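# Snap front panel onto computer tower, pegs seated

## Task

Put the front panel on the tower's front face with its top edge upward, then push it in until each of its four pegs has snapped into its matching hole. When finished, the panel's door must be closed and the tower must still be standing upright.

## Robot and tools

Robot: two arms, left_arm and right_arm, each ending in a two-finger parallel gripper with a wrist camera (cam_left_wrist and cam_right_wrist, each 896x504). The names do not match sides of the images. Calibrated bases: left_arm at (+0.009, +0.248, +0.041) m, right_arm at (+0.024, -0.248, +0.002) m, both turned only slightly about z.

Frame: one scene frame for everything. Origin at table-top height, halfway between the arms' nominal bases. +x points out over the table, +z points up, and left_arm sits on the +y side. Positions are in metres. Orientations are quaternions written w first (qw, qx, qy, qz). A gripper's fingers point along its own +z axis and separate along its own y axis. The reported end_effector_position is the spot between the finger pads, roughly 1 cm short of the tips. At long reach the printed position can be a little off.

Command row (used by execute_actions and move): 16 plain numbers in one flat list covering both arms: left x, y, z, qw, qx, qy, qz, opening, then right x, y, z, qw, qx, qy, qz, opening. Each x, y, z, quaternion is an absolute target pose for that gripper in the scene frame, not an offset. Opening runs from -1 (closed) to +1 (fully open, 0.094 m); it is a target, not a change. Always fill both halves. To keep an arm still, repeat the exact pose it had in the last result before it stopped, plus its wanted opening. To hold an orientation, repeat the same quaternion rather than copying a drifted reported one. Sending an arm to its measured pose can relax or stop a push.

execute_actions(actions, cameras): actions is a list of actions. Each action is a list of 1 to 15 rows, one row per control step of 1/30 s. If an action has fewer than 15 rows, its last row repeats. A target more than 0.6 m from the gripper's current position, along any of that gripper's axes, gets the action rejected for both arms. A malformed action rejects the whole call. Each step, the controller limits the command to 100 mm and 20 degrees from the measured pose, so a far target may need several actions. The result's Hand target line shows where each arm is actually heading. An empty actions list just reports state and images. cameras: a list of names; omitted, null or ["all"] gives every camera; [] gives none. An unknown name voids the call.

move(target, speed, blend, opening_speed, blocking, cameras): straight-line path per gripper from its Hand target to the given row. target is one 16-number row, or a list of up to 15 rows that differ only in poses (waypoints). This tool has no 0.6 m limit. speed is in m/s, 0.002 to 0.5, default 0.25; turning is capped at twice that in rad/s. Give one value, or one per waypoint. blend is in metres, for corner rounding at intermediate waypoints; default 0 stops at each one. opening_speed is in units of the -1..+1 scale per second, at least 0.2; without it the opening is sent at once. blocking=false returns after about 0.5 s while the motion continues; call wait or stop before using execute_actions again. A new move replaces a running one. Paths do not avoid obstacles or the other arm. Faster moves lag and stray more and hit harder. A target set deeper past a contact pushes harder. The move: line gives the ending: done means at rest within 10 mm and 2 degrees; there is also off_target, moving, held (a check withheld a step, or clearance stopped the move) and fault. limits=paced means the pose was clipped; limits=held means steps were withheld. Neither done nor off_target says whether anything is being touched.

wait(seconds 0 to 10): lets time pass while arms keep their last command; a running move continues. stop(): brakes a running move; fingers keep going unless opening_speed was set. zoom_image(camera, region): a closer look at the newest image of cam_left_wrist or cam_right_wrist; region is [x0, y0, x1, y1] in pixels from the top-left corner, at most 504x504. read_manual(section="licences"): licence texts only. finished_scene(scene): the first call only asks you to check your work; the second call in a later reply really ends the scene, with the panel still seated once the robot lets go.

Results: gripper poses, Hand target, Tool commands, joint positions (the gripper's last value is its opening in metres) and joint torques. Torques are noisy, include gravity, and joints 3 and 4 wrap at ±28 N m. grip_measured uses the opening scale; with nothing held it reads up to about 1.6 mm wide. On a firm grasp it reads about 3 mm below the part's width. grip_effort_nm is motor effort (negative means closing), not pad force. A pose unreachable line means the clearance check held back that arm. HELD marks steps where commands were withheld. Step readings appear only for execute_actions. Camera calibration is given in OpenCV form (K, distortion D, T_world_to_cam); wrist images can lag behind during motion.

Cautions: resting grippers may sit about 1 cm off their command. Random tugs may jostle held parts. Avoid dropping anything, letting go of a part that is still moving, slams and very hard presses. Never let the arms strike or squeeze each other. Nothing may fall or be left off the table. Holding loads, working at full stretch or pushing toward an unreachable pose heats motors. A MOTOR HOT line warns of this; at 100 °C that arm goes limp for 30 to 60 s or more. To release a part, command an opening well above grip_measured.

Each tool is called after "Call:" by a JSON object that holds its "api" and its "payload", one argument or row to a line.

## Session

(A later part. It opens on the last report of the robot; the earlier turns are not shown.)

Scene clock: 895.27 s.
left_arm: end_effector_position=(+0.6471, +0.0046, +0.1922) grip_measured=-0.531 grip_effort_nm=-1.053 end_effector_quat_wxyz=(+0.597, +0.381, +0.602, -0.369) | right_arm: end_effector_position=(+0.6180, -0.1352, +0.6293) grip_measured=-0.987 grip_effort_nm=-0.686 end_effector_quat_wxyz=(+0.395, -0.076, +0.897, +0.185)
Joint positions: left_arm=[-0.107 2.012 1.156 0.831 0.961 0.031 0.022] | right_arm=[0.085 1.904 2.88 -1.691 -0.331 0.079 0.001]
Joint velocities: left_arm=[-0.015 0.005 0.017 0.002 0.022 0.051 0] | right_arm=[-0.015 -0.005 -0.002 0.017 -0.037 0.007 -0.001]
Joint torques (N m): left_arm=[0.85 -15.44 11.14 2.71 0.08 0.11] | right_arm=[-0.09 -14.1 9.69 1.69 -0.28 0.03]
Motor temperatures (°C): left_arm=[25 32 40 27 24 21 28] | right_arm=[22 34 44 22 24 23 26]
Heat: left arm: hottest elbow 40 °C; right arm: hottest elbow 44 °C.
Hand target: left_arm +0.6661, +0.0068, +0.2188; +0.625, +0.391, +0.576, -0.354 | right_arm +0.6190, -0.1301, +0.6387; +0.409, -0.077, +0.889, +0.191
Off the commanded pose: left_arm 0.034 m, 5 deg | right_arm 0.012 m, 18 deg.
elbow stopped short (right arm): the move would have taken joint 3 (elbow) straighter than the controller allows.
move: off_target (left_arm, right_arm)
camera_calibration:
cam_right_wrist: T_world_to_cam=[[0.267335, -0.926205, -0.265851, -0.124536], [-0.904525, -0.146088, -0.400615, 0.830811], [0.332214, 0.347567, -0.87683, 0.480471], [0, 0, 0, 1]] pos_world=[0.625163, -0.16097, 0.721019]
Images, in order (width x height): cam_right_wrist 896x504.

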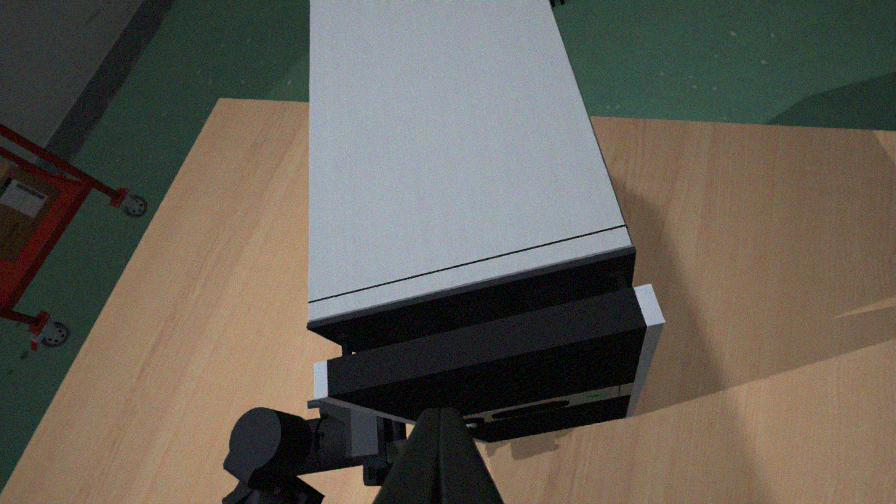

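Call:
{"api": "move", "payload": {
  "target": [
    [0.664,0.012,0.2195,0.626,0.3926,0.5768,-0.3545,-0.85,0.66,-0.36,0.54,0.57,-0.39,0.57,0.44,-1]
  ],
  "speed": 0.2,
  "cameras": ["cam_right_wrist"]
}}

Call:
{"api": "zoom_image", "payload": {
  "camera": "cam_right_wrist",
  "region": [380, 250, 480, 325]
}}

Scene clock: 912.73 s.
left_arm: end_effector_position=(+0.6472, +0.0081, +0.1921) grip_measured=-0.531 grip_effort_nm=-1.062 end_effector_quat_wxyz=(+0.597, +0.382, +0.601, -0.370) | right_arm: end_effector_position=(+0.6612, -0.3509, +0.5353) grip_measured=-0.987 grip_effort_nm=-0.676 end_effector_quat_wxyz=(+0.575, -0.348, +0.620, +0.405)
Joint positions: left_arm=[-0.1 2.012 1.157 0.831 0.972 0.031 0.022] | right_arm=[-0.44 1.832 2.081 -0.777 -1.551 -0.426 0.001]
Joint velocities: left_arm=[-0.015 0.005 -0.017 -0.002 -0.066 -0.051 0] | right_arm=[-0.015 -0.005 -0.007 -0.002 0.007 -0.066 -0.001]
Joint torques (N m): left_arm=[0.85 -16.62 10.11 2.91 0.01 0.07] | right_arm=[-2.61 -17.55 11.64 1.5 -0.47 -0.14]
Motor temperatures (°C): left_arm=[25 31 39 27 24 21 28] | right_arm=[22 34 44 22 24 23 26]
Heat: left arm: hottest elbow 39 °C; right arm: hottest elbow 44 °C.
Hand target: left_arm +0.6626, +0.0127, +0.2194; +0.625, +0.391, +0.576, -0.353 | right_arm +0.6627, -0.3565, +0.5401; +0.584, -0.357, +0.613, +0.394
Off the commanded pose: left_arm 0.032 m, 5 deg | right_arm 0.010 m, 9 deg.
joint sent to its limit (right arm) — joint 5 (wrist yaw), lower limit. The joint targets are off in position and orientation.
move: off_target (left_arm, right_arm)
camera_calibration:
cam_right_wrist: T_world_to_cam=[[0.889063, -0.445039, -0.107273, -0.688041], [-0.280993, -0.34553, -0.89535, 0.583242], [0.361399, 0.826166, -0.432251, 0.369363], [0, 0, 0, 1]] pos_world=[0.642111, -0.409832, 0.608055]
Images, in order (width x height): cam_right_wrist 896x504.

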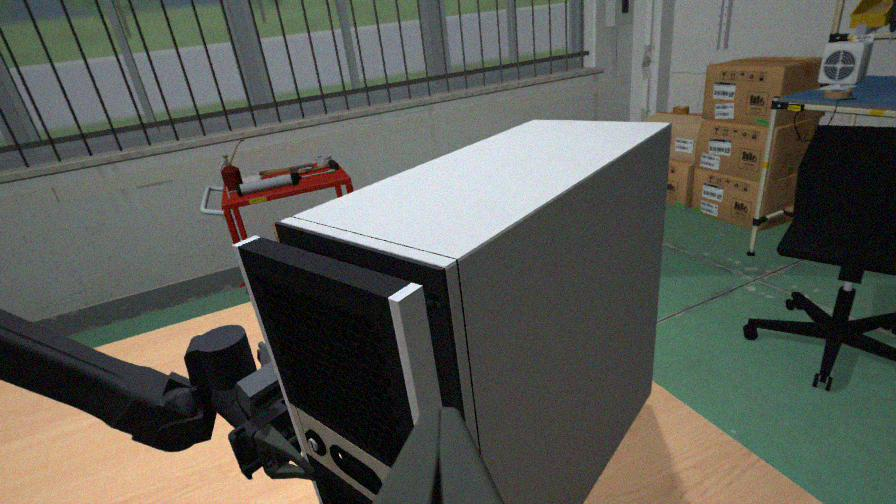

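Scaled by 5.040 from the camera's 896x504 image, which has a finer 1280x720 frame.

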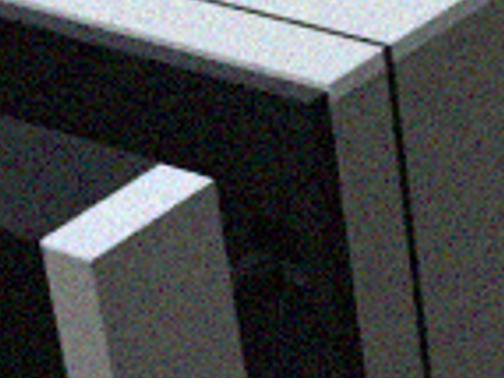

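Call:
{"api": "move", "payload": {
  "target": [
    [0.671,0.0155,0.2225,0.626,0.3926,0.5768,-0.3545,-0.85,0.66,-0.36,0.54,0.57,-0.39,0.57,0.44,-1]
  ],
  "speed": 0.02,
  "cameras": ["cam_right_wrist"]
}}

Call:
{"api": "zoom_image", "payload": {
  "camera": "cam_right_wrist",
  "region": [380, 250, 480, 325]
}}

Call:
{"api": "move", "payload": {
  "target": [
    [0.671,0.0155,0.2225,0.626,0.3926,0.5768,-0.3545,-0.85,0.62,-0.13,0.64,0.25,-0.1,0.94,0.16,-1]
  ],
  "speed": 0.2,
  "cameras": ["cam_right_wrist"]
}}

Call:
{"api": "zoom_image", "payload": {
  "camera": "cam_right_wrist",
  "region": [560, 230, 680, 320]
}}

Call:
{"api": "zoom_image", "payload": {
  "camera": "cam_right_wrist",
  "region": [260, 300, 380, 390]
}}

Scene clock: 923.53 s.
left_arm: end_effector_position=(+0.6480, +0.0107, +0.1936) grip_measured=-0.531 grip_effort_nm=-1.062 end_effector_quat_wxyz=(+0.597, +0.383, +0.599, -0.371) | right_arm: end_effector_position=(+0.6612, -0.3527, +0.5357) grip_measured=-0.987 grip_effort_nm=-0.676 end_effector_quat_wxyz=(+0.577, -0.349, +0.619, +0.402)
Joint positions: left_arm=[-0.095 2.012 1.16 0.831 0.982 0.031 0.022] | right_arm=[-0.442 1.832 2.081 -0.77 -1.551 -0.427 0.001]
Joint velocities: left_arm=[-0.015 -0.024 0.007 -0.002 0.022 -0.007 0] | right_arm=[-0.005 -0.024 -0.012 -0.012 0.051 -0.037 0]
Joint torques (N m): left_arm=[1.03 -16.09 11.44 2.3 -0.05 0.07] | right_arm=[-2.2 -18.14 10.84 1.36 -0.5 -0.14]
Motor temperatures (°C): left_arm=[25 31 39 27 24 21 28] | right_arm=[22 34 44 22 24 23 26]
Heat: left arm: hottest elbow 39 °C; right arm: hottest elbow 44 °C.
Hand target: left_arm +0.6689, +0.0165, +0.2227; +0.625, +0.391, +0.576, -0.353 | right_arm +0.6601, -0.3597, +0.5400; +0.586, -0.357, +0.614, +0.390
Off the commanded pose: left_arm 0.037 m, 5 deg | right_arm 0.009 m, 9 deg.
joint sent to its limit (right arm) — joint 5 (wrist yaw), lower limit. The joint targets are off in orientation, not in position.
move: off_target (left_arm, right_arm)
camera_calibration:
cam_right_wrist: T_world_to_cam=[[0.888593, -0.447733, -0.0996885, -0.693459], [-0.27571, -0.347655, -0.89617, 0.579189], [0.366587, 0.823815, -0.432368, 0.366865], [0, 0, 0, 1]] pos_world=[0.641403, -0.411356, 0.608542]
Images, in order (width x height): cam_right_wrist 896x504.

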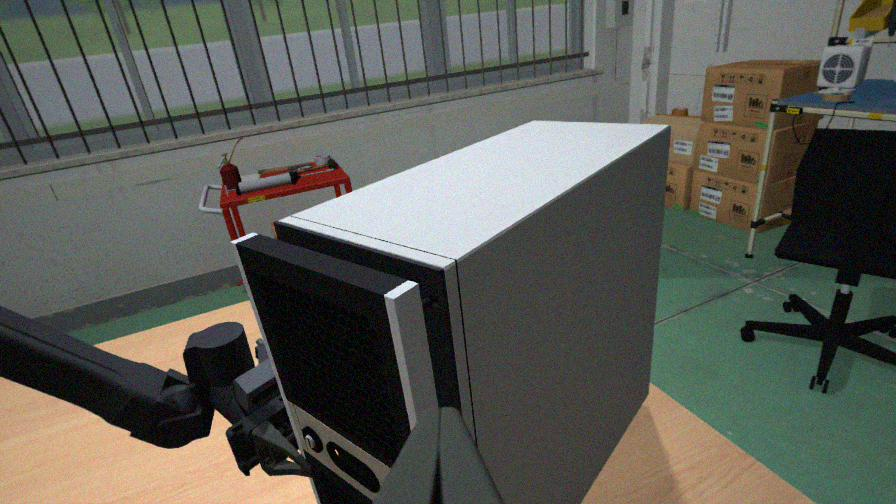

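Scaled by 5.040 from the camera's 896x504 image, which has a finer 1280x720 frame.

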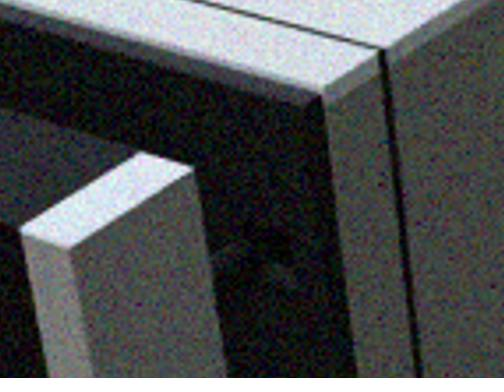

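Scene clock: 927.43 s.
left_arm: end_effector_position=(+0.6480, +0.0107, +0.1936) grip_measured=-0.531 grip_effort_nm=-1.062 end_effector_quat_wxyz=(+0.597, +0.383, +0.599, -0.371) | right_arm: end_effector_position=(+0.6156, -0.1359, +0.6297) grip_measured=-0.987 grip_effort_nm=-0.681 end_effector_quat_wxyz=(+0.395, -0.083, +0.897, +0.181)
Joint positions: left_arm=[-0.095 2.012 1.16 0.831 0.982 0.031 0.022] | right_arm=[0.085 1.901 2.88 -1.698 -0.328 0.062 0.001]
Joint velocities: left_arm=[0.015 -0.005 0.012 -0.002 0.066 0.051 0] | right_arm=[-0.005 -0.015 -0.012 -0.022 0.037 -0.022 -0.001]
Joint torques (N m): left_arm=[1.2 -16.15 11.38 2.26 -0.09 0.09] | right_arm=[-1.14 -14.74 9.88 1.48 -0.08 0.06]
Motor temperatures (°C): left_arm=[25 31 39 27 24 21 28] | right_arm=[22 34 44 22 24 23 26]
Heat: left arm: hottest elbow 39 °C; right arm: hottest elbow 44 °C.
Hand target: left_arm +0.6688, +0.0165, +0.2226; +0.625, +0.391, +0.576, -0.353 | right_arm +0.6163, -0.1332, +0.6387; +0.408, -0.081, +0.891, +0.184
Off the commanded pose: left_arm 0.037 m, 5 deg | right_arm 0.013 m, 18 deg.
elbow stopped short (right arm): the move would have taken joint 3 (elbow) straighter than the controller allows.
move: off_target (left_arm, right_arm)
camera_calibration:
cam_right_wrist: T_world_to_cam=[[0.275282, -0.927572, -0.252648, -0.137854], [-0.90235, -0.158644, -0.400744, 0.825662], [0.331638, 0.338294, -0.880666, 0.483371], [0, 0, 0, 1]] pos_world=[0.622681, -0.160405, 0.72174]
Images, in order (width x height): cam_right_wrist 896x504.

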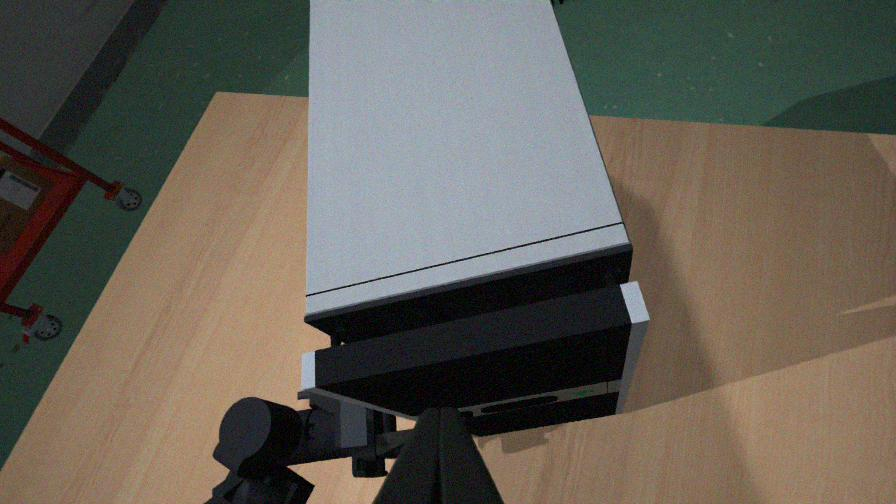

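Scaled by 4.200 from the camera's 896x504 image, which has a finer 1280x720 frame.

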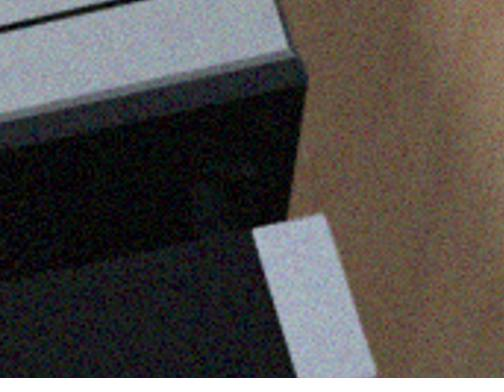

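Scaled by 4.200 from the camera's 896x504 image, which has a finer 1280x720 frame.

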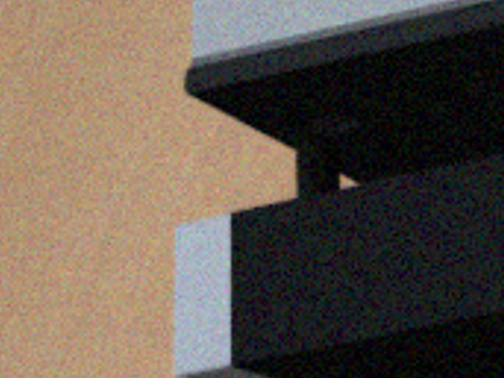

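Call:
{"api": "move", "payload": {
  "target": [
    [0.677,0.0125,0.2225,0.626,0.3926,0.5768,-0.3545,-0.85,0.62,-0.13,0.64,0.25,-0.1,0.94,0.16,-1]
  ],
  "speed": 0.03,
  "cameras": ["cam_right_wrist"]
}}

Call:
{"api": "zoom_image", "payload": {
  "camera": "cam_right_wrist",
  "region": [560, 230, 680, 320]
}}

Call:
{"api": "zoom_image", "payload": {
  "camera": "cam_right_wrist",
  "region": [260, 300, 380, 390]
}}

Scene clock: 941.70 s.
left_arm: end_effector_position=(+0.6552, +0.0119, +0.1969) grip_measured=-0.531 grip_effort_nm=-1.067 end_effector_quat_wxyz=(+0.601, +0.384, +0.597, -0.368) | right_arm: end_effector_position=(+0.6175, -0.1354, +0.6287) grip_measured=-0.987 grip_effort_nm=-0.681 end_effector_quat_wxyz=(+0.393, -0.076, +0.897, +0.185)
Joint positions: left_arm=[-0.091 2.02 1.181 0.827 0.98 0.031 0.022] | right_arm=[0.085 1.904 2.88 -1.694 -0.331 0.078 0.001]
Joint velocities: left_arm=[-0.015 0.005 -0.002 0.027 0.007 -0.051 0.001] | right_arm=[-0.005 -0.015 -0.032 -0.002 0.051 -0.037 -0.001]
Joint torques (N m): left_arm=[0.5 -15.68 11.54 2.24 -0.15 0.04] | right_arm=[-1.55 -14.86 9.95 1.66 -0.27 0.07]
Motor temperatures (°C): left_arm=[25 31 40 27 24 21 28] | right_arm=[22 34 44 22 24 23 26]
Heat: left arm: hottest elbow 40 °C; right arm: hottest elbow 44 °C.
Hand target: left_arm +0.6750, +0.0135, +0.2226; +0.625, +0.391, +0.576, -0.354 | right_arm +0.6190, -0.1301, +0.6386; +0.409, -0.077, +0.889, +0.191
Off the commanded pose: left_arm 0.034 m, 4 deg | right_arm 0.013 m, 18 deg.
elbow stopped short (right arm): the move would have taken joint 3 (elbow) straighter than the controller allows.
move: off_target (left_arm, right_arm)
camera_calibration:
cam_right_wrist: T_world_to_cam=[[0.266425, -0.926589, -0.265424, -0.124493], [-0.905766, -0.146533, -0.397639, 0.828923], [0.329554, 0.346353, -0.878313, 0.482541], [0, 0, 0, 1]] pos_world=[0.624955, -0.161019, 0.720391]
Images, in order (width x height): cam_right_wrist 896x504.

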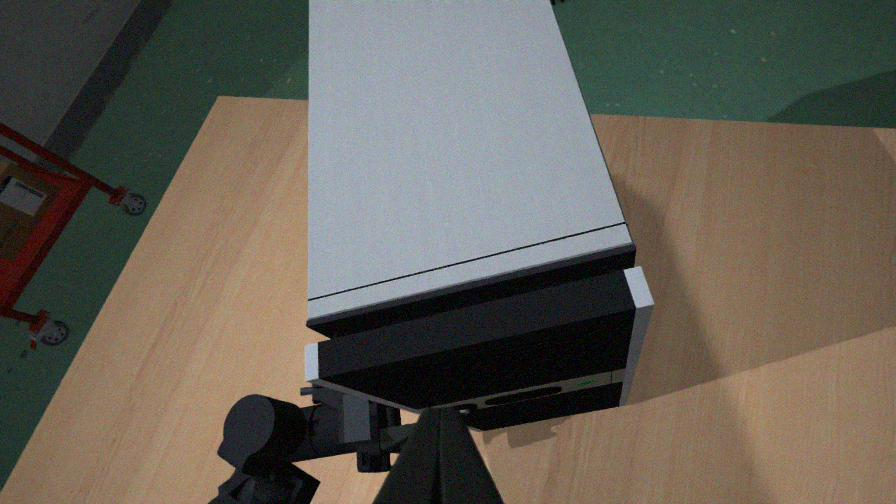

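Scaled by 4.200 from the camera's 896x504 image, which has a finer 1280x720 frame.

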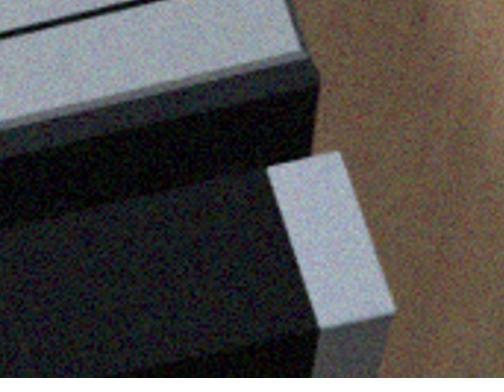

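Scaled by 4.200 from the camera's 896x504 image, which has a finer 1280x720 frame.

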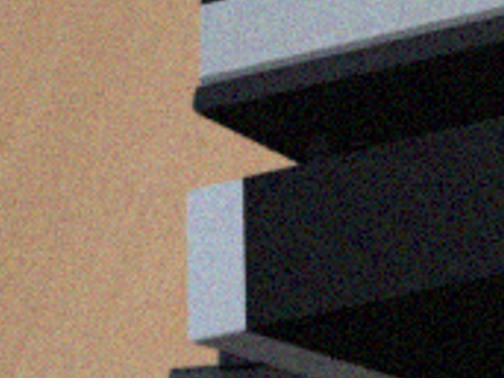

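Call:
{"api": "move", "payload": {
  "target": [
    [0.677,0.009,0.2195,0.626,0.3926,0.5768,-0.3545,-0.85,0.66,-0.36,0.54,0.57,-0.39,0.57,0.44,-1]
  ],
  "speed": 0.2,
  "cameras": ["cam_right_wrist"]
}}

Call:
{"api": "zoom_image", "payload": {
  "camera": "cam_right_wrist",
  "region": [380, 250, 480, 325]
}}

Scene clock: 954.67 s.
left_arm: end_effector_position=(+0.6557, +0.0120, +0.1958) grip_measured=-0.531 grip_effort_nm=-1.067 end_effector_quat_wxyz=(+0.601, +0.383, +0.598, -0.368) | right_arm: end_effector_position=(+0.6612, -0.3509, +0.5352) grip_measured=-0.987 grip_effort_nm=-0.676 end_effector_quat_wxyz=(+0.575, -0.348, +0.620, +0.405)
Joint positions: left_arm=[-0.091 2.022 1.182 0.826 0.978 0.031 0.022] | right_arm=[-0.44 1.832 2.081 -0.778 -1.551 -0.427 0.001]
Joint velocities: left_arm=[0.005 -0.005 0.012 0.012 -0.007 -0.081 0] | right_arm=[-0.015 0.005 0.012 -0.007 0.051 -0.022 0.002]
Joint torques (N m): left_arm=[-0.09 -15.33 11.56 2.33 -0.36 0.09] | right_arm=[-1.85 -17.49 11.67 1.36 -0.47 -0.16]
Motor temperatures (°C): left_arm=[25 32 41 27 24 21 28] | right_arm=[22 34 44 22 24 23 26]
Heat: left arm: hottest elbow 41 °C; right arm: hottest elbow 44 °C.
Hand target: left_arm +0.6751, +0.0100, +0.2196; +0.625, +0.391, +0.576, -0.354 | right_arm +0.6627, -0.3565, +0.5399; +0.584, -0.357, +0.614, +0.394
Off the commanded pose: left_arm 0.032 m, 4 deg | right_arm 0.010 m, 9 deg.
joint sent to its limit (right arm) — joint 5 (wrist yaw), lower limit. The joint targets are off in position and orientation.
move: off_target (left_arm, right_arm)
camera_calibration:
cam_right_wrist: T_world_to_cam=[[0.88903, -0.445013, -0.107651, -0.687759], [-0.281308, -0.345408, -0.895299, 0.583367], [0.361236, 0.82623, -0.432263, 0.369456], [0, 0, 0, 1]] pos_world=[0.642083, -0.409818, 0.607952]
Images, in order (width x height): cam_right_wrist 896x504.

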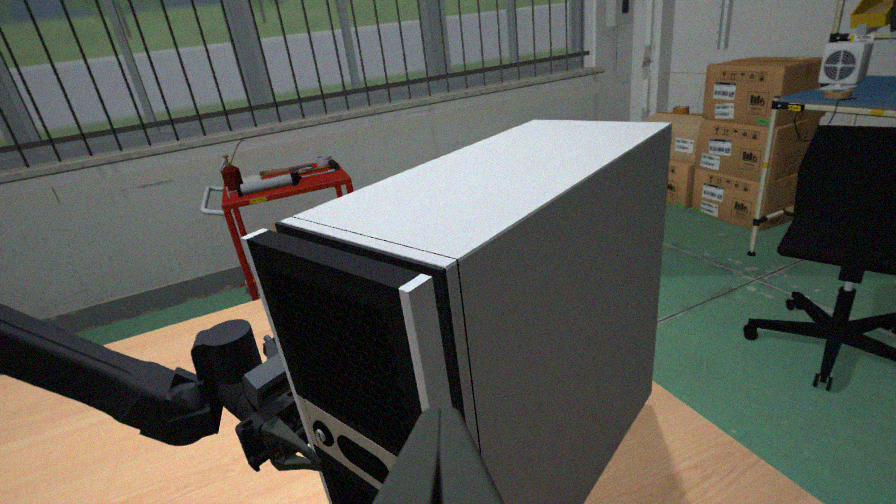

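Scaled by 5.040 from the camera's 896x504 image, which has a finer 1280x720 frame.

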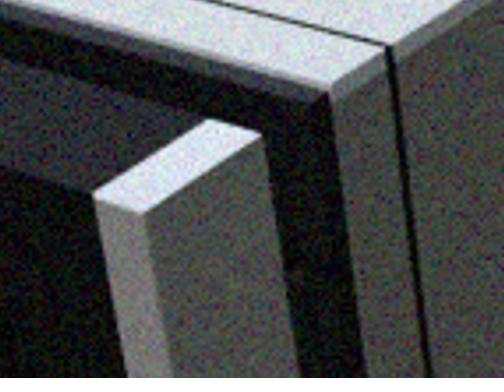

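Call:
{"api": "move", "payload": {
  "target": [0.677,0.009,0.2195,0.626,0.3926,0.5768,-0.3545,-0.85,0.62,-0.13,0.64,0.25,-0.1,0.94,0.16,-1],
  "cameras": ["cam_right_wrist"]
}}

Call:
{"api": "zoom_image", "payload": {
  "camera": "cam_right_wrist",
  "region": [560, 230, 680, 320]
}}

Call:
{"api": "zoom_image", "payload": {
  "camera": "cam_right_wrist",
  "region": [260, 300, 380, 390]
}}

Scene clock: 977.70 s.
left_arm: end_effector_position=(+0.6558, +0.0120, +0.1959) grip_measured=-0.531 grip_effort_nm=-1.057 end_effector_quat_wxyz=(+0.601, +0.383, +0.598, -0.368) | right_arm: end_effector_position=(+0.6162, -0.1348, +0.6291) grip_measured=-0.987 grip_effort_nm=-0.676 end_effector_quat_wxyz=(+0.394, -0.083, +0.897, +0.181)
Joint positions: left_arm=[-0.091 2.022 1.182 0.826 0.978 0.031 0.022] | right_arm=[0.087 1.903 2.882 -1.698 -0.328 0.062 0.001]
Joint velocities: left_arm=[0.005 0.005 -0.007 -0.002 0.051 -0.066 -0.001] | right_arm=[-0.015 -0.005 0.002 -0.007 0.066 -0.007 0]
Joint torques (N m): left_arm=[0.15 -15.38 11.55 2.41 -0.34 0.07] | right_arm=[-1.49 -15.03 9.8 1.59 -0.06 0.04]
Motor temperatures (°C): left_arm=[25 31 41 27 24 21 28] | right_arm=[22 35 44 22 24 23 26]
Heat: left arm: hottest elbow 41 °C; right arm: hottest elbow 44 °C.
Hand target: left_arm +0.6750, +0.0099, +0.2197; +0.625, +0.391, +0.576, -0.354 | right_arm +0.6165, -0.1330, +0.6386; +0.408, -0.081, +0.891, +0.184
Off the commanded pose: left_arm 0.032 m, 4 deg | right_arm 0.013 m, 18 deg.
elbow stopped short (right arm): the move would have taken joint 3 (elbow) straighter than the controller allows.
move: off_target (left_arm, right_arm)
camera_calibration:
cam_right_wrist: T_world_to_cam=[[0.276695, -0.927197, -0.25248, -0.138038], [-0.902234, -0.160221, -0.400378, 0.825665], [0.330777, 0.338578, -0.880881, 0.482955], [0, 0, 0, 1]] pos_world=[0.623387, -0.159218, 0.721153]
Images, in order (width x height): cam_right_wrist 896x504.

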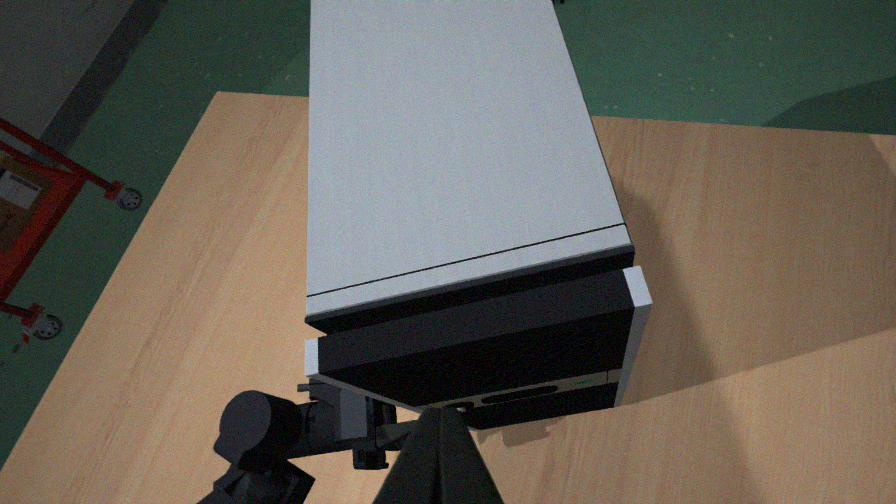

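Scaled by 4.200 from the camera's 896x504 image, which has a finer 1280x720 frame.

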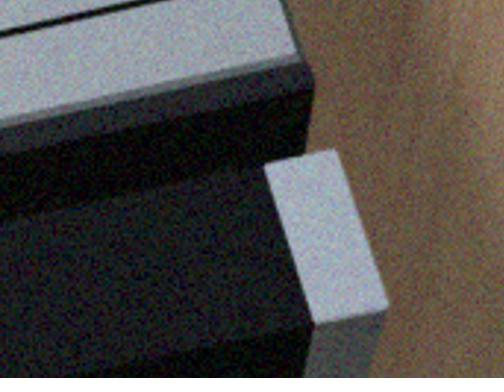

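Scaled by 4.200 from the camera's 896x504 image, which has a finer 1280x720 frame.

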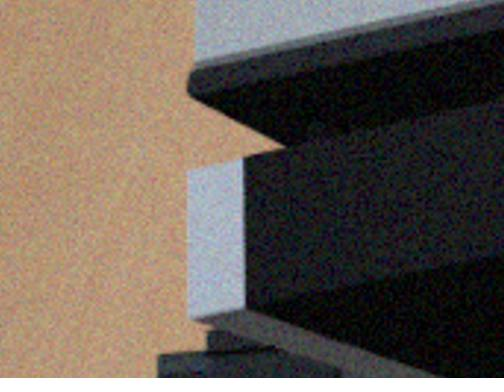

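Call:
{"api": "move", "payload": {
  "target": [0.688,0.014,0.2195,0.626,0.3926,0.5768,-0.3545,-0.85,0.62,-0.13,0.64,0.25,-0.1,0.94,0.16,-1],
  "speed": 0.03,
  "cameras": ["cam_right_wrist"]
}}

Call:
{"api": "zoom_image", "payload": {
  "camera": "cam_right_wrist",
  "region": [560, 230, 680, 320]
}}

Call:
{"api": "zoom_image", "payload": {
  "camera": "cam_right_wrist",
  "region": [260, 300, 380, 390]
}}

Scene clock: 993.10 s.
left_arm: end_effector_position=(+0.6581, +0.0128, +0.1959) grip_measured=-0.532 grip_effort_nm=-1.057 end_effector_quat_wxyz=(+0.599, +0.387, +0.594, -0.372) | right_arm: end_effector_position=(+0.6171, -0.1342, +0.6295) grip_measured=-0.987 grip_effort_nm=-0.676 end_effector_quat_wxyz=(+0.394, -0.077, +0.897, +0.185)
Joint positions: left_arm=[-0.087 2.03 1.196 0.822 0.996 0.031 0.022] | right_arm=[0.087 1.904 2.882 -1.694 -0.331 0.079 0.001]
Joint velocities: left_arm=[-0.005 0.005 -0.007 0.007 0.007 0.037 0] | right_arm=[-0.005 -0.005 -0.012 0.002 -0.051 0.022 0.001]
Joint torques (N m): left_arm=[0.44 -14.97 12.81 1.95 -0.65 0.07] | right_arm=[-0.97 -14.56 9.69 1.81 -0.27 0.06]
Motor temperatures (°C): left_arm=[25 32 42 27 24 21 28] | right_arm=[22 35 43 22 24 23 26]
Heat: left arm: hottest elbow 42 °C; right arm: hottest elbow 43 °C.
Hand target: left_arm +0.6848, +0.0154, +0.2197; +0.625, +0.391, +0.576, -0.354 | right_arm +0.6190, -0.1301, +0.6386; +0.409, -0.077, +0.889, +0.191
Off the commanded pose: left_arm 0.038 m, 4 deg | right_arm 0.012 m, 18 deg.
elbow stopped short (right arm): the move would have taken joint 3 (elbow) straighter than the controller allows.
move: off_target (left_arm, right_arm)
camera_calibration:
cam_right_wrist: T_world_to_cam=[[0.268278, -0.92601, -0.265579, -0.124095], [-0.904766, -0.147536, -0.399539, 0.829435], [0.330794, 0.347475, -0.877403, 0.481839], [0, 0, 0, 1]] pos_world=[0.624347, -0.159968, 0.721202]
Images, in order (width x height): cam_right_wrist 896x504.

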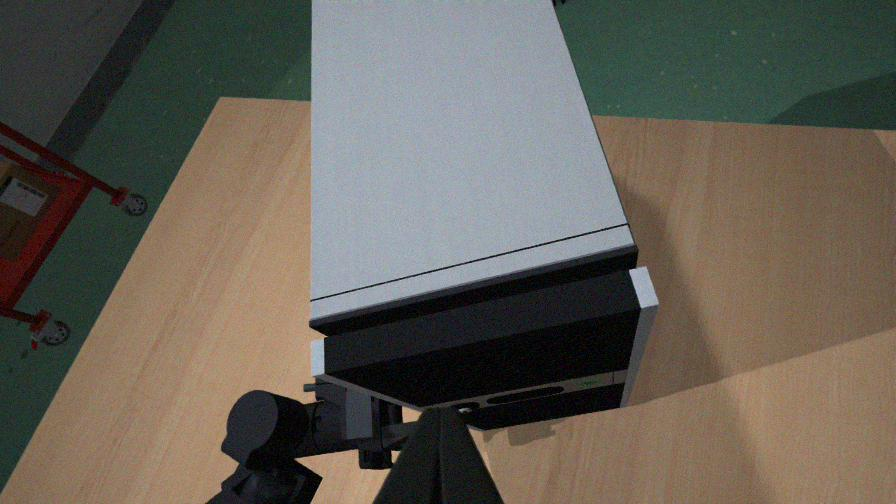

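Scaled by 4.200 from the camera's 896x504 image, which has a finer 1280x720 frame.

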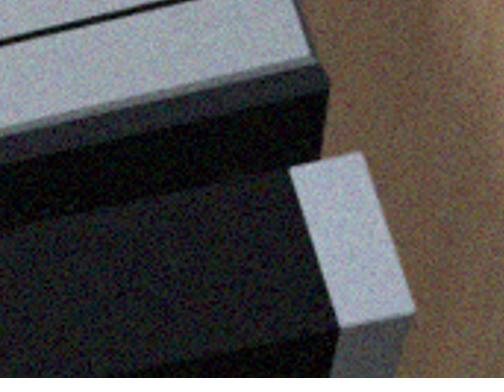

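Scaled by 4.200 from the camera's 896x504 image, which has a finer 1280x720 frame.

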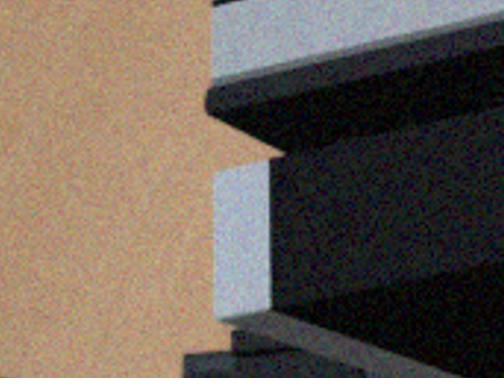

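Call:
{"api": "move", "payload": {
  "target": [
    [0.688,0.014,0.2195,0.626,0.3926,0.5768,-0.3545,-0.85,0.5,-0.25,0.5,0.55,-0.12,0.82,0.15,-1],
    [0.688,0.014,0.2195,0.626,0.3926,0.5768,-0.3545,-0.85,0.55,-0.23,0.26,0.691,-0.151,0.691,0.151,-1],
    [0.688,0.014,0.2195,0.626,0.3926,0.5768,-0.3545,-0.85,0.635,-0.188,0.26,0.691,-0.151,0.691,0.151,-1]
  ],
  "cameras": ["cam_right_wrist"]
}}

Scene clock: 1010.80 s.
left_arm: end_effector_position=(+0.6583, +0.0133, +0.1961) grip_measured=-0.532 grip_effort_nm=-1.062 end_effector_quat_wxyz=(+0.599, +0.387, +0.594, -0.372) | right_arm: end_effector_position=(+0.6199, -0.1913, +0.2390) grip_measured=-0.987 grip_effort_nm=-0.676 end_effector_quat_wxyz=(+0.677, -0.144, +0.706, +0.151)
Joint positions: left_arm=[-0.087 2.03 1.196 0.822 0.996 0.031 0.022] | right_arm=[-0.04 1.566 0.808 0.717 -0.449 0.001 0.001]
Joint velocities: left_arm=[-0.015 -0.015 -0.012 0.007 0.007 -0.11 0] | right_arm=[0.005 -0.005 0.002 0.017 -0.066 0.022 0]
Joint torques (N m): left_arm=[0.32 -14.92 12.79 1.87 -0.65 0.06] | right_arm=[-0.44 -11.52 12.26 1.78 0.14 0.08]
Motor temperatures (°C): left_arm=[25 32 41 27 25 21 28] | right_arm=[22 34 42 22 24 23 26]
Heat: left arm: hottest elbow 41 °C; right arm: hottest elbow 42 °C.
Hand target: left_arm +0.6849, +0.0155, +0.2200; +0.625, +0.391, +0.576, -0.354 | right_arm +0.6332, -0.1877, +0.2587; +0.692, -0.145, +0.691, +0.153
Off the commanded pose: left_arm 0.038 m, 4 deg | right_arm 0.026 m, 2 deg.
move: off_target (left_arm, right_arm); limits=paced
camera_calibration:
cam_right_wrist: T_world_to_cam=[[0.39174, -0.919759, -0.0241671, -0.414377], [-0.429587, -0.159614, -0.888807, 0.487571], [0.813631, 0.358563, -0.457643, -0.239369], [0, 0, 0, 1]] pos_world=[0.56654, -0.217474, 0.313797]
Images, in order (width x height): cam_right_wrist 896x504.

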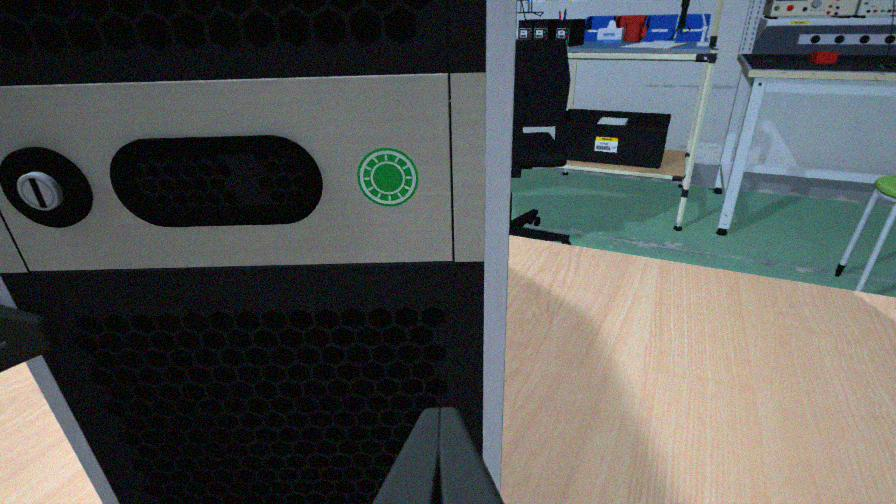

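Call:
{"api": "move", "payload": {
  "target": [0.688,0.014,0.2195,0.626,0.3926,0.5768,-0.3545,-0.85,0.692,-0.172,0.26,0.691,-0.151,0.691,0.151,-1],
  "speed": 0.06,
  "cameras": ["cam_right_wrist"]
}}

Call:
{"api": "move", "payload": {
  "target": [0.688,0.014,0.2195,0.626,0.3926,0.5768,-0.3545,-0.85,0.714,-0.162,0.26,0.691,-0.151,0.691,0.151,-1],
  "speed": 0.03,
  "cameras": ["cam_right_wrist"]
}}

Scene clock: 1022.60 s.
left_arm: end_effector_position=(+0.6583, +0.0133, +0.1961) grip_measured=-0.532 grip_effort_nm=-1.067 end_effector_quat_wxyz=(+0.599, +0.387, +0.594, -0.372) | right_arm: end_effector_position=(+0.6782, -0.1794, +0.2440) grip_measured=-0.987 grip_effort_nm=-0.676 end_effector_quat_wxyz=(+0.681, -0.145, +0.702, +0.151)
Joint positions: left_arm=[-0.087 2.03 1.196 0.822 0.996 0.031 0.022] | right_arm=[-0.013 1.689 0.979 0.68 -0.424 0.001 0.001]
Joint velocities: left_arm=[-0.015 -0.005 -0.012 -0.007 -0.037 -0.081 -0.001] | right_arm=[-0.005 -0.005 0.012 -0.007 0.007 -0.007 0]
Joint torques (N m): left_arm=[0.79 -15.15 12.82 1.94 -0.65 0.06] | right_arm=[-0.5 -13.92 12.77 1.14 0.17 -0.09]
Motor temperatures (°C): left_arm=[25 32 40 27 25 21 28] | right_arm=[22 34 43 22 24 23 26]
Heat: left arm: hottest elbow 40 °C; right arm: hottest elbow 43 °C.
Hand target: left_arm +0.6848, +0.0154, +0.2198; +0.625, +0.391, +0.576, -0.354 | right_arm +0.6909, -0.1719, +0.2605; +0.691, -0.151, +0.691, +0.151
Off the commanded pose: left_arm 0.038 m, 4 deg | right_arm 0.022 m, 2 deg.
move: off_target (left_arm, right_arm)
camera_calibration:
cam_right_wrist: T_world_to_cam=[[0.393395, -0.919176, -0.0188386, -0.428546], [-0.419496, -0.16123, -0.893324, 0.512936], [0.818085, 0.359332, -0.449018, -0.293759], [0, 0, 0, 1]] pos_world=[0.624083, -0.205652, 0.318242]
Images, in order (width x height): cam_right_wrist 896x504.

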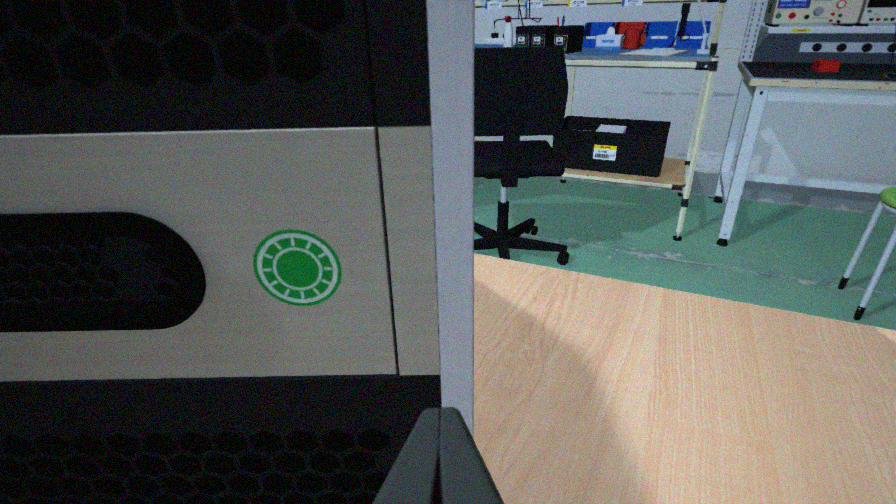

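Scene clock: 1023.87 s.
left_arm: end_effector_position=(+0.6583, +0.0133, +0.1961) grip_measured=-0.532 grip_effort_nm=-1.072 end_effector_quat_wxyz=(+0.599, +0.387, +0.594, -0.372) | right_arm: end_effector_position=(+0.7004, -0.1702, +0.2438) grip_measured=-0.987 grip_effort_nm=-0.686 end_effector_quat_wxyz=(+0.681, -0.145, +0.702, +0.150)
Joint positions: left_arm=[-0.087 2.03 1.196 0.822 0.996 0.031 0.022] | right_arm=[0.004 1.737 1.046 0.66 -0.406 0.001 0.001]
Joint velocities: left_arm=[-0.005 0.015 0.007 -0.007 0.051 -0.037 0] | right_arm=[-0.015 -0.005 -0.007 -0.017 -0.081 -0.007 -0.001]
Joint torques (N m): left_arm=[0.97 -14.86 12.88 1.95 -0.68 0.06] | right_arm=[-0.38 -14.62 12.79 1.07 0.17 -0.06]
Motor temperatures (°C): left_arm=[25 32 40 27 25 21 28] | right_arm=[22 34 43 22 24 23 26]
Heat: left arm: hottest elbow 40 °C; right arm: hottest elbow 43 °C.
Hand target: left_arm +0.6848, +0.0155, +0.2198; +0.625, +0.391, +0.576, -0.354 | right_arm +0.7129, -0.1621, +0.2601; +0.691, -0.151, +0.691, +0.151
Off the commanded pose: left_arm 0.038 m, 4 deg | right_arm 0.023 m, 2 deg.
move: off_target (left_arm, right_arm)
camera_calibration:
cam_right_wrist: T_world_to_cam=[[0.393045, -0.919334, -0.0184705, -0.428686], [-0.419894, -0.161575, -0.893075, 0.523689], [0.818049, 0.358774, -0.449529, -0.315252], [0, 0, 0, 1]] pos_world=[0.646279, -0.196386, 0.318061]
Images, in order (width x height): cam_right_wrist 896x504.

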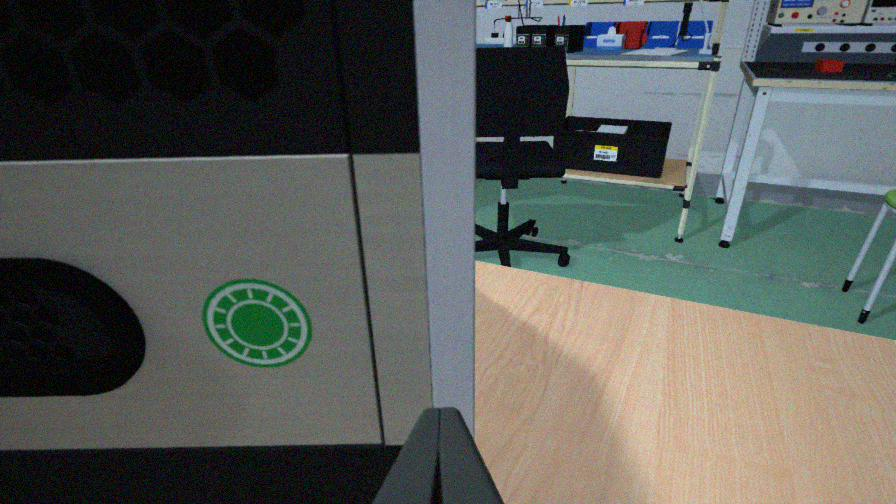

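Call:
{"api": "move", "payload": {
  "target": [0.688,0.014,0.2195,0.626,0.3926,0.5768,-0.3545,-0.85,0.723,-0.150,0.26,0.691,-0.151,0.691,0.151,-1],
  "speed": 0.03,
  "cameras": ["cam_right_wrist"]
}}

Call:
{"api": "move", "payload": {
  "target": [0.688,0.014,0.2195,0.626,0.3926,0.5768,-0.3545,-0.85,0.737,-0.144,0.26,0.691,-0.151,0.691,0.151,-1],
  "speed": 0.03,
  "cameras": ["cam_right_wrist"]
}}

Scene clock: 1031.10 s.
left_arm: end_effector_position=(+0.6584, +0.0133, +0.1961) grip_measured=-0.532 grip_effort_nm=-1.072 end_effector_quat_wxyz=(+0.599, +0.387, +0.595, -0.372) | right_arm: end_effector_position=(+0.7070, -0.1623, +0.2442) grip_measured=-0.987 grip_effort_nm=-0.676 end_effector_quat_wxyz=(+0.681, -0.144, +0.702, +0.148)
Joint positions: left_arm=[-0.087 2.03 1.196 0.822 0.996 0.03 0.022] | right_arm=[0.021 1.75 1.066 0.655 -0.385 0.001 0.001]
Joint velocities: left_arm=[-0.015 -0.005 -0.017 -0.007 -0.051 0.022 -0.001] | right_arm=[-0.005 -0.005 0.017 -0.022 -0.022 0.022 -0.001]
Joint torques (N m): left_arm=[0.5 -14.8 12.77 2 -0.61 0.1] | right_arm=[0.09 -13.92 13.71 1.17 0.19 -0.04]
Motor temperatures (°C): left_arm=[25 32 40 27 25 21 28] | right_arm=[22 33 44 22 24 23 26]
Heat: left arm: hottest elbow 40 °C; right arm: hottest elbow 44 °C.
Hand target: left_arm +0.6848, +0.0155, +0.2198; +0.625, +0.391, +0.576, -0.354 | right_arm +0.7213, -0.1503, +0.2600; +0.691, -0.151, +0.691, +0.151
Off the commanded pose: left_arm 0.038 m, 4 deg | right_arm 0.026 m, 2 deg.
move: off_target (left_arm, right_arm)
camera_calibration:
cam_right_wrist: T_world_to_cam=[[0.388511, -0.921279, -0.0174493, -0.421339], [-0.419654, -0.160049, -0.893462, 0.528373], [0.820335, 0.354443, -0.4488, -0.325821], [0, 0, 0, 1]] pos_world=[0.652711, -0.18812, 0.318501]
Images, in order (width x height): cam_right_wrist 896x504.

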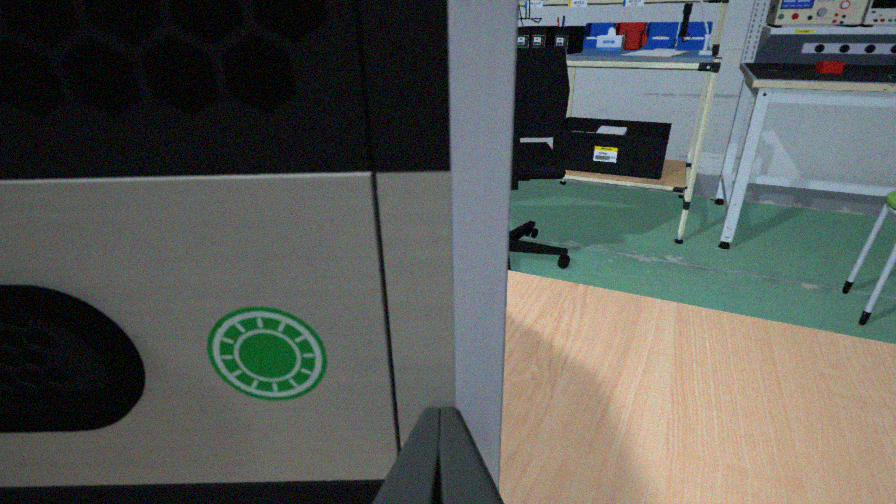

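Scene clock: 1031.97 s.
left_arm: end_effector_position=(+0.6593, +0.0137, +0.1961) grip_measured=-0.532 grip_effort_nm=-1.067 end_effector_quat_wxyz=(+0.599, +0.384, +0.596, -0.371) | right_arm: end_effector_position=(+0.7125, -0.1605, +0.2447) grip_measured=-0.987 grip_effort_nm=-0.681 end_effector_quat_wxyz=(+0.680, -0.144, +0.703, +0.149)
Joint positions: left_arm=[-0.087 2.03 1.196 0.822 0.99 0.027 0.022] | right_arm=[0.024 1.761 1.084 0.644 -0.383 0.001 0.001]
Joint velocities: left_arm=[-0.005 -0.005 -0.002 -0.007 -0.022 0.051 -0.001] | right_arm=[-0.005 -0.005 0.012 0.012 -0.081 -0.037 0]
Joint torques (N m): left_arm=[0.5 -15.15 12.83 2.03 -0.38 0.11] | right_arm=[-0.09 -13.04 15.73 1.02 0.52 -0.04]
Motor temperatures (°C): left_arm=[25 32 40 27 25 21 28] | right_arm=[22 33 44 22 24 23 26]
Heat: left arm: hottest elbow 40 °C; right arm: hottest elbow 44 °C.
Hand target: left_arm +0.6849, +0.0154, +0.2197; +0.625, +0.391, +0.576, -0.354 | right_arm +0.7336, -0.1441, +0.2602; +0.691, -0.151, +0.691, +0.151
Off the commanded pose: left_arm 0.037 m, 4 deg | right_arm 0.033 m, 2 deg.
move: off_target (left_arm, right_arm)
camera_calibration:
cam_right_wrist: T_world_to_cam=[[0.389525, -0.920836, -0.0182254, -0.422285], [-0.421512, -0.160641, -0.892481, 0.532339], [0.8189, 0.355326, -0.450717, -0.329122], [0, 0, 0, 1]] pos_world=[0.658396, -0.186394, 0.319065]
Images, in order (width x height): cam_right_wrist 896x504.

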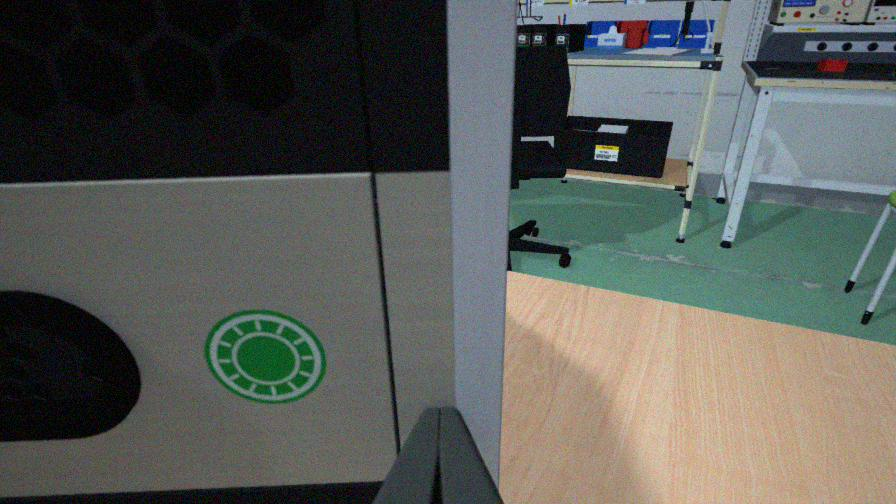

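Call:
{"api": "move", "payload": {
  "target": [0.692,0.016,0.2195,0.626,0.3926,0.5768,-0.3545,-0.85,0.747,-0.139,0.26,0.691,-0.151,0.691,0.151,-1],
  "speed": 0.03,
  "cameras": ["cam_right_wrist"]
}}

Scene clock: 1037.50 s.
left_arm: end_effector_position=(+0.6594, +0.0138, +0.1961) grip_measured=-0.532 grip_effort_nm=-1.062 end_effector_quat_wxyz=(+0.600, +0.384, +0.597, -0.371) | right_arm: end_effector_position=(+0.7141, -0.1599, +0.2447) grip_measured=-0.987 grip_effort_nm=-0.676 end_effector_quat_wxyz=(+0.680, -0.144, +0.704, +0.148)
Joint positions: left_arm=[-0.087 2.03 1.196 0.822 0.989 0.027 0.022] | right_arm=[0.025 1.763 1.09 0.64 -0.38 0.001 0.001]
Joint velocities: left_arm=[-0.015 0.015 -0.002 -0.007 -0.051 -0.007 0.001] | right_arm=[-0.005 0.005 -0.027 -0.007 -0.11 0.051 0]
Joint torques (N m): left_arm=[0.97 -14.45 13.61 1.85 -0.17 0.14] | right_arm=[0.85 -11.99 17.7 0.73 0.74 -0.03]
Motor temperatures (°C): left_arm=[25 33 41 27 25 21 28] | right_arm=[22 33 44 22 24 23 26]
Heat: left arm: hottest elbow 41 °C; right arm: hottest elbow 44 °C.
Hand target: left_arm +0.6883, +0.0177, +0.2198; +0.625, +0.391, +0.576, -0.353 | right_arm +0.7416, -0.1393, +0.2601; +0.691, -0.151, +0.691, +0.151
Off the commanded pose: left_arm 0.040 m, 4 deg | right_arm 0.042 m, 2 deg.
move: off_target (left_arm, right_arm)
camera_calibration:
cam_right_wrist: T_world_to_cam=[[0.388086, -0.921431, -0.018811, -0.421277], [-0.423454, -0.160146, -0.89165, 0.534378], [0.818582, 0.354002, -0.452334, -0.330302], [0, 0, 0, 1]] pos_world=[0.660156, -0.185671, 0.319147]
Images, in order (width x height): cam_right_wrist 896x504.

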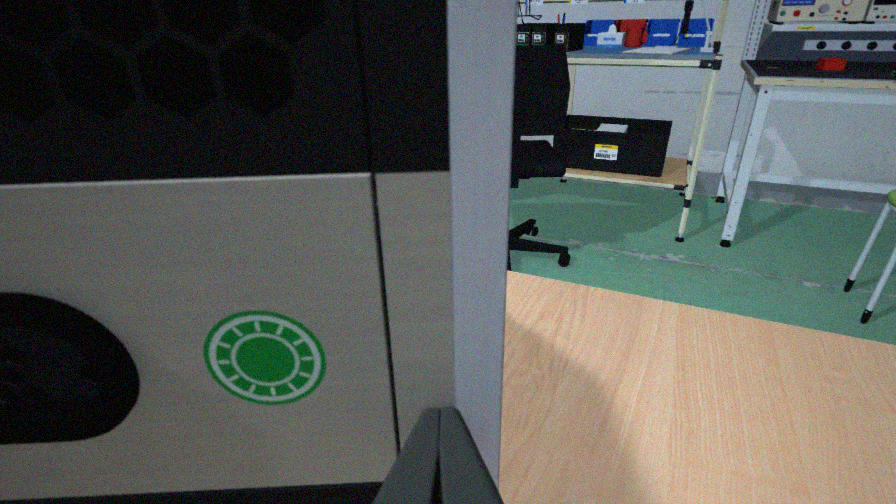

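Call:
{"api": "move", "payload": {
  "target": [0.680,0.012,0.2195,0.622,0.390,0.579,-0.357,-0.43,0.743,-0.141,0.26,0.691,-0.151,0.691,0.151,-1],
  "opening_speed": 0.3,
  "speed": 0.02,
  "cameras": ["cam_left_wrist"]
}}

Scene clock: 1048.00 s.
left_arm: end_effector_position=(+0.6573, +0.0128, +0.1961) grip_measured=-0.434 grip_effort_nm=0.129 end_effector_quat_wxyz=(+0.597, +0.387, +0.594, -0.375) | right_arm: end_effector_position=(+0.7141, -0.1599, +0.2447) grip_measured=-0.987 grip_effort_nm=-0.672 end_effector_quat_wxyz=(+0.680, -0.144, +0.704, +0.148)
Joint positions: left_arm=[-0.087 2.03 1.196 0.822 1.003 0.026 0.027] | right_arm=[0.025 1.763 1.09 0.64 -0.38 0.001 0.001]
Joint velocities: left_arm=[-0.015 0.005 -0.017 0.002 -0.081 -0.037 -0.001] | right_arm=[-0.005 -0.005 -0.002 -0.012 0.007 -0.037 0]
Joint torques (N m): left_arm=[0.21 -15.85 11.19 2.07 -1.11 0.07] | right_arm=[0.67 -12.57 16.84 1.01 0.58 -0.09]
Motor temperatures (°C): left_arm=[25 33 41 27 25 21 28] | right_arm=[22 33 48 22 24 23 26]
Heat: left arm: hottest elbow 41 °C; right arm: hottest elbow 48 °C.
Hand target: left_arm +0.6780, +0.0131, +0.2198; +0.622, +0.389, +0.579, -0.357 | right_arm +0.7386, -0.1412, +0.2601; +0.691, -0.151, +0.691, +0.151
Off the commanded pose: left_arm 0.033 m, 4 deg | right_arm 0.038 m, 2 deg.
move: off_target (left_arm, right_arm)
camera_calibration:
cam_left_wrist: T_world_to_cam=[[-0.906799, -0.420621, -0.0281596, 0.60806], [-0.157327, 0.399634, -0.903073, 0.315041], [0.391105, -0.814476, -0.428563, -0.0749619], [0, 0, 0, 1]] pos_world=[0.630271, 0.0688071, 0.269502]
Images, in order (width x height): cam_left_wrist 896x504.

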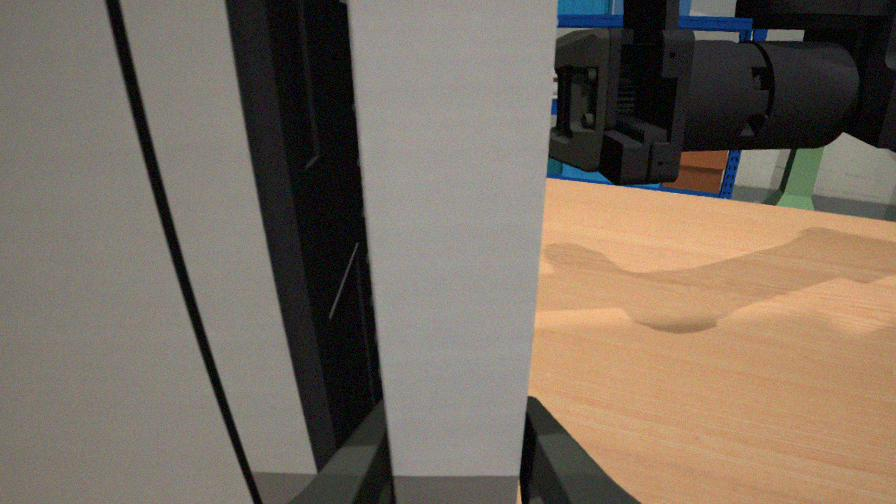

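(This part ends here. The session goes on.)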